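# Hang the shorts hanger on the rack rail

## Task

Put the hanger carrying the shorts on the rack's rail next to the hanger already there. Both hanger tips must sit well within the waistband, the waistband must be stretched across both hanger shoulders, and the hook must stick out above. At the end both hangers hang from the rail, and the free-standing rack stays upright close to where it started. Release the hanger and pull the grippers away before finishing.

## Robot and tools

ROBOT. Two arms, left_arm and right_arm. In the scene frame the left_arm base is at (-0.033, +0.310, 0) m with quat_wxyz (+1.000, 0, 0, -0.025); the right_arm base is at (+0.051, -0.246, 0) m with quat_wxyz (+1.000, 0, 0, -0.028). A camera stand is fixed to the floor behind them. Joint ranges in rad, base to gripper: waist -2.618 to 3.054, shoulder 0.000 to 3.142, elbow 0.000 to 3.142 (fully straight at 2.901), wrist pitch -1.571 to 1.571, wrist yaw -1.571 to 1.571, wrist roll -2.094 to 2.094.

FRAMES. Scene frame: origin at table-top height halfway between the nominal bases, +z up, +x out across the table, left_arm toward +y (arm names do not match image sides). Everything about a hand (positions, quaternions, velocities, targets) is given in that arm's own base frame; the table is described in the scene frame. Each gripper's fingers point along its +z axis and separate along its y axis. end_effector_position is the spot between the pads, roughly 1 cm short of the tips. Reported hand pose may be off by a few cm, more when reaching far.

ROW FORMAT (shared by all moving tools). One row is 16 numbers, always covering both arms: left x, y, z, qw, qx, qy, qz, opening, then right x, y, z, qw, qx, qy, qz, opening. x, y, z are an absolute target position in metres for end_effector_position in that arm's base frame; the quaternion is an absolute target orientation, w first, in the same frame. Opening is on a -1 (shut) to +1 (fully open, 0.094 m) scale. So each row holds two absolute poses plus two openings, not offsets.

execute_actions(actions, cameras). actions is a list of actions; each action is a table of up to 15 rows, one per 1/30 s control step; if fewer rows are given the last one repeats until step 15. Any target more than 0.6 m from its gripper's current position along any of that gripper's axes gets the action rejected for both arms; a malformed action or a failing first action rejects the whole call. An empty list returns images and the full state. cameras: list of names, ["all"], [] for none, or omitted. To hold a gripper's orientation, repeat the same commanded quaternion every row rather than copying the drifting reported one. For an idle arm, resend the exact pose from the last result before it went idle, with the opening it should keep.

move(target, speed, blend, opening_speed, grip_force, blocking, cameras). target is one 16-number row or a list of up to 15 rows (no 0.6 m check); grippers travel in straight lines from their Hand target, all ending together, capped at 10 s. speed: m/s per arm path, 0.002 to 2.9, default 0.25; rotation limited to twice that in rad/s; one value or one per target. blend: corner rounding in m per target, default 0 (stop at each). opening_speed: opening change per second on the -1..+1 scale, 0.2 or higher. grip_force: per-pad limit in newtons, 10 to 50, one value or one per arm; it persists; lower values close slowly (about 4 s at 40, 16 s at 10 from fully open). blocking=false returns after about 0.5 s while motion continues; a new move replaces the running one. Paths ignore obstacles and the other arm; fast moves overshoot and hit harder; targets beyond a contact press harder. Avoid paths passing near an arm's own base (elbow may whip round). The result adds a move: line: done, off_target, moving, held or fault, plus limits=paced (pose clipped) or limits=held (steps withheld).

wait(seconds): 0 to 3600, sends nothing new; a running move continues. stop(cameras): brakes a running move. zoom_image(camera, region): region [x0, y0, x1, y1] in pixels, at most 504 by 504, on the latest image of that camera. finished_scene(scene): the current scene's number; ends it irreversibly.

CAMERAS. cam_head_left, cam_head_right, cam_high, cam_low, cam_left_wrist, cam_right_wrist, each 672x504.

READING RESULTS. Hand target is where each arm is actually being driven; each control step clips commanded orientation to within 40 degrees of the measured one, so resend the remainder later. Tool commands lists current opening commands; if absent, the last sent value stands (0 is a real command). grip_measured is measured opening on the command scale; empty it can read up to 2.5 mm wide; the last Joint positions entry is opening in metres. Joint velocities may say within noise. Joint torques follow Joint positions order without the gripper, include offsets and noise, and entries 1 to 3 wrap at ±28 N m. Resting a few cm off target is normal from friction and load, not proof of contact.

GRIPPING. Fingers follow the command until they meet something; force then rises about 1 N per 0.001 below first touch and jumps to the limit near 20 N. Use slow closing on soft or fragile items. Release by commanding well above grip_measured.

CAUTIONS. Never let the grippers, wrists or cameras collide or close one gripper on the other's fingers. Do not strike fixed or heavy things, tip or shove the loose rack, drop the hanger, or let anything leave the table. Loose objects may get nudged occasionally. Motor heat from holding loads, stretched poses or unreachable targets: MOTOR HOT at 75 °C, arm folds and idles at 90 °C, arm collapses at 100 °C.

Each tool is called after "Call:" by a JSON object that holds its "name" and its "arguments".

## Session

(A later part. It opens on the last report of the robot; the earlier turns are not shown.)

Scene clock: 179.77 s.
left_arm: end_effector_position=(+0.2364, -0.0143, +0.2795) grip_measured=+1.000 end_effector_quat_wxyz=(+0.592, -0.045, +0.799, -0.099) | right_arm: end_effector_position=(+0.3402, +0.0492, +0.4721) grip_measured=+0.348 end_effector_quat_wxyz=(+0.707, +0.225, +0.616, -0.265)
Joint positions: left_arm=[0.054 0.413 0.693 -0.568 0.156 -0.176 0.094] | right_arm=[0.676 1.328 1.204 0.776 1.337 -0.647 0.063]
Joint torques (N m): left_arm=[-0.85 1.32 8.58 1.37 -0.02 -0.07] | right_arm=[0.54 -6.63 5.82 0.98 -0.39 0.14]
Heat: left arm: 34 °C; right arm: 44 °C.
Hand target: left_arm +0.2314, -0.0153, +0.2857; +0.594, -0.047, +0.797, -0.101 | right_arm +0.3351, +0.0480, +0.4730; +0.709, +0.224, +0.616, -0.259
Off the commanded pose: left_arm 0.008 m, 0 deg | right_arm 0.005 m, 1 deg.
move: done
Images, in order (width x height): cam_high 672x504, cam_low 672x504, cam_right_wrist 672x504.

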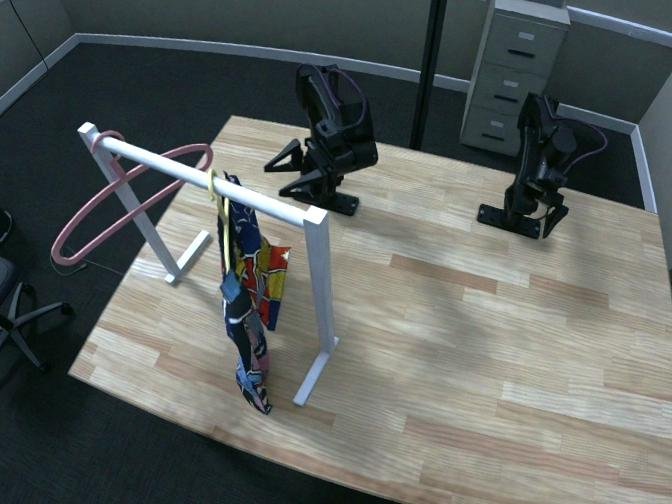

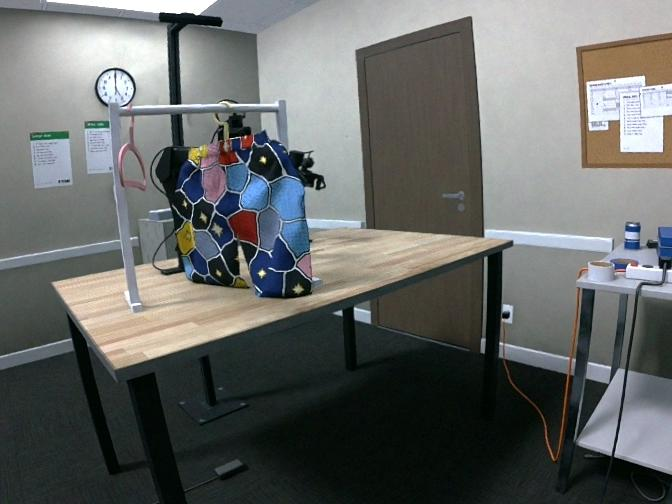

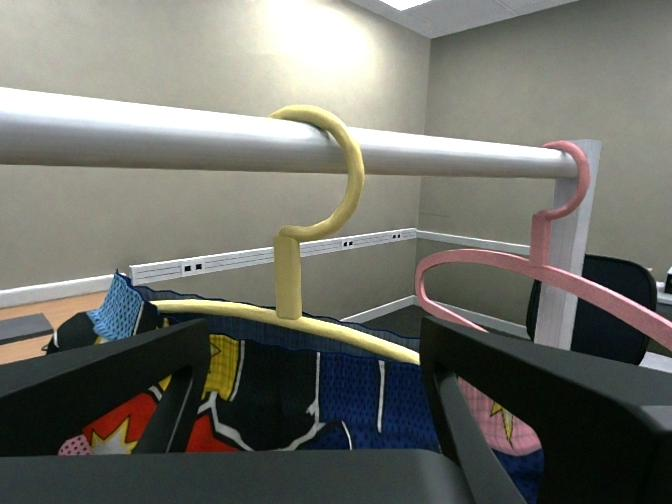

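Call:
{"name": "move", "arguments": {"target": [[0.2313, -0.0154, 0.2858, 0.594, -0.047, 0.797, -0.101, 1.0, 0.25, 0.055, 0.44, 0.7345, 0.0589, 0.6730, -0.0643, 0.35], [0.2313, -0.0154, 0.2858, 0.594, -0.047, 0.797, -0.101, 1.0, 0.20, 0.08, 0.40, 0.7071, 0.0, 0.7071, 0.0, 0.35]], "speed": 0.15, "blend": [0.02, 0], "cameras": ["all"]}}

Call:
{"name": "zoom_image", "arguments": {"camera": "cam_head_left", "region": [330, 140, 590, 335]}}

Call:
{"name": "zoom_image", "arguments": {"camera": "cam_high", "region": [170, 130, 350, 430]}}

Call:
{"name": "zoom_image", "arguments": {"camera": "cam_low", "region": [100, 80, 340, 320]}}

Scene clock: 183.97 s.
left_arm: end_effector_position=(+0.2364, -0.0143, +0.2795) grip_measured=+1.000 end_effector_quat_wxyz=(+0.592, -0.045, +0.799, -0.099) | right_arm: end_effector_position=(+0.2012, +0.0810, +0.4027) grip_measured=+0.348 end_effector_quat_wxyz=(+0.709, +0.002, +0.705, +0.001)
Joint positions: left_arm=[0.054 0.413 0.693 -0.568 0.156 -0.176 0.094] | right_arm=[1.308 0.589 0.914 -0.304 1.309 -0.016 0.063]
Joint torques (N m): left_arm=[-0.85 1.35 8.49 1.37 -0.04 -0.05] | right_arm=[0.65 1.72 6.11 1.48 0.07 0.13]
Heat: left arm: 34 °C; right arm: 43 °C.
Hand target: left_arm +0.2314, -0.0153, +0.2857; +0.594, -0.047, +0.797, -0.101 | right_arm +0.2001, +0.0800, +0.4001; +0.707, +0.000, +0.707, +0.000
Off the commanded pose: left_arm 0.008 m, 0 deg | right_arm 0.003 m, 0 deg.
move: done

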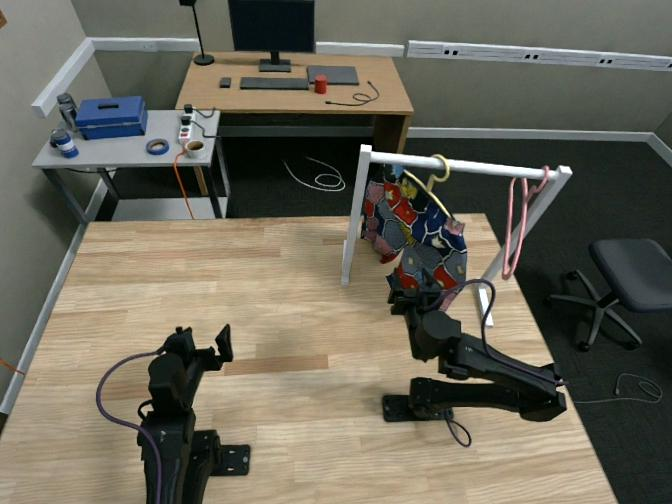

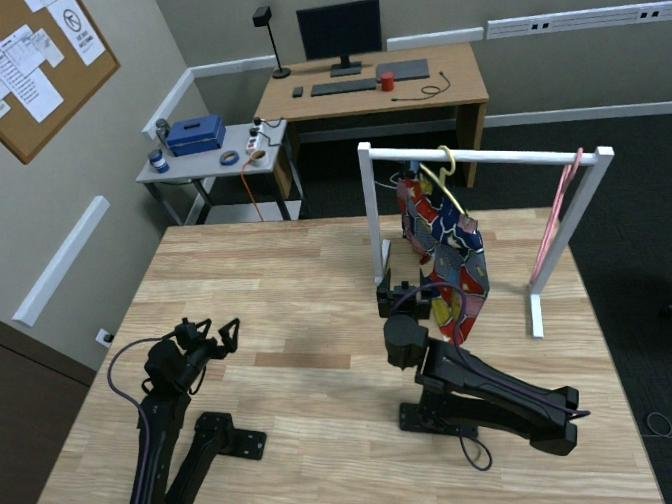

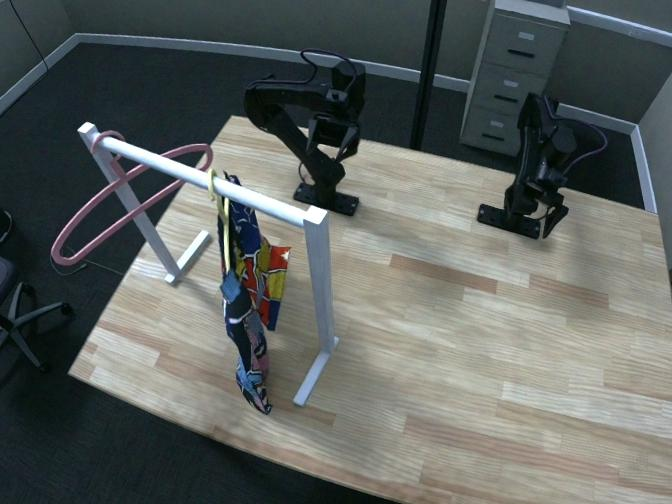

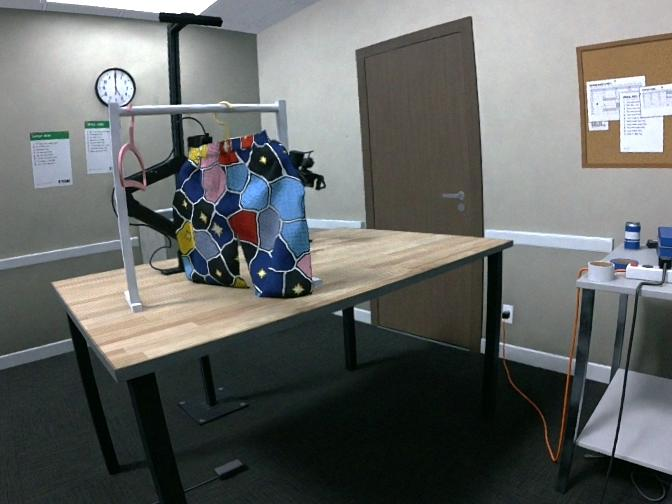

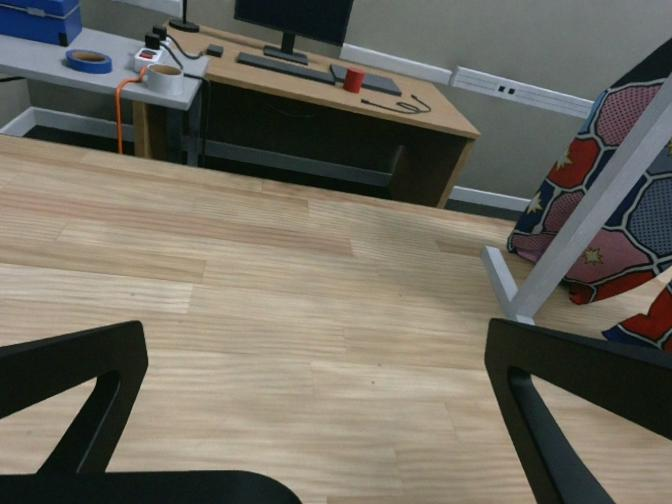

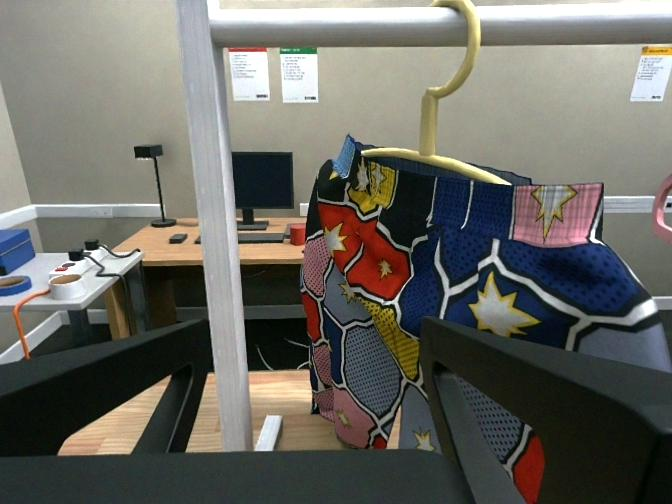

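Scaled by 1.938 from the camera's image (finer frame: 960x720).

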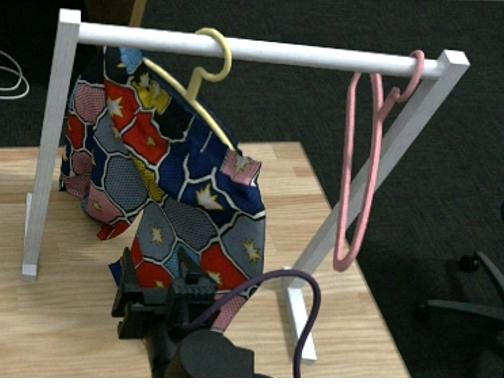

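Scaled by 1.680 from the camera's image (finer frame: 960x720).

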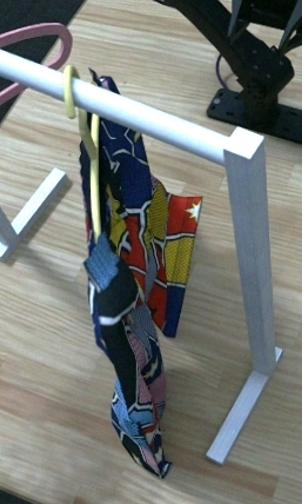

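Scaled by 2.100 from the camera's image (finer frame: 960x720).

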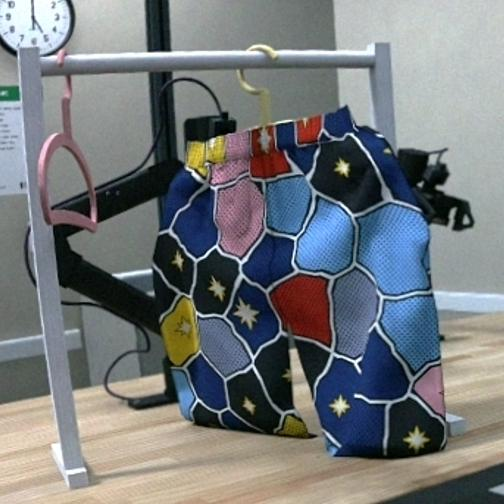

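Call:
{"name": "zoom_image", "arguments": {"camera": "cam_right_wrist", "region": [290, 90, 490, 250]}}

Call:
{"name": "zoom_image", "arguments": {"camera": "cam_right_wrist", "region": [430, 120, 672, 290]}}

Call:
{"name": "zoom_image", "arguments": {"camera": "cam_high", "region": [190, 150, 300, 320]}}

Call:
{"name": "zoom_image", "arguments": {"camera": "cam_head_left", "region": [340, 140, 500, 260]}}

Scaled by 2.520 from the camera's image (finer frame: 960x720).

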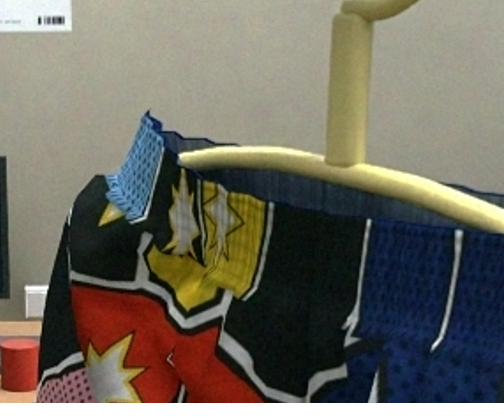

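Scaled by 2.083 from the camera's image (finer frame: 960x720).

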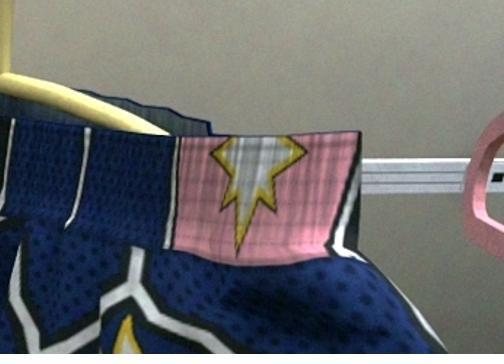

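Scaled by 2.965 from the camera's image (finer frame: 960x720).

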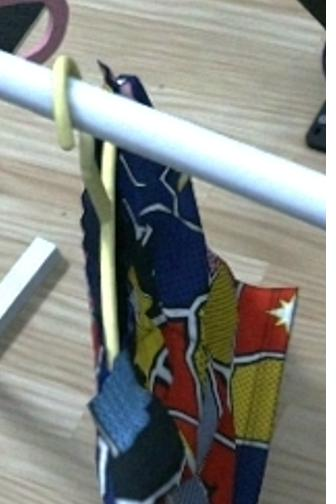

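Scaled by 3.150 from the camera's image (finer frame: 960x720).

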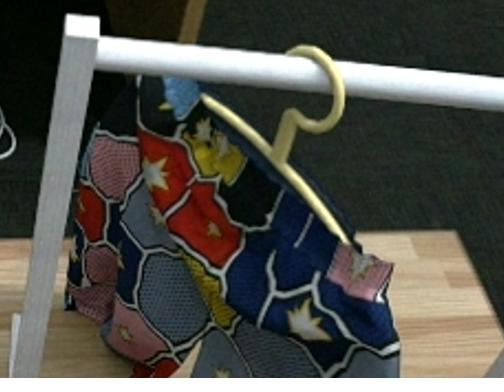

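Call:
{"name": "finished_scene", "arguments": {"scene": 2}}

The scene is finished: the task was done.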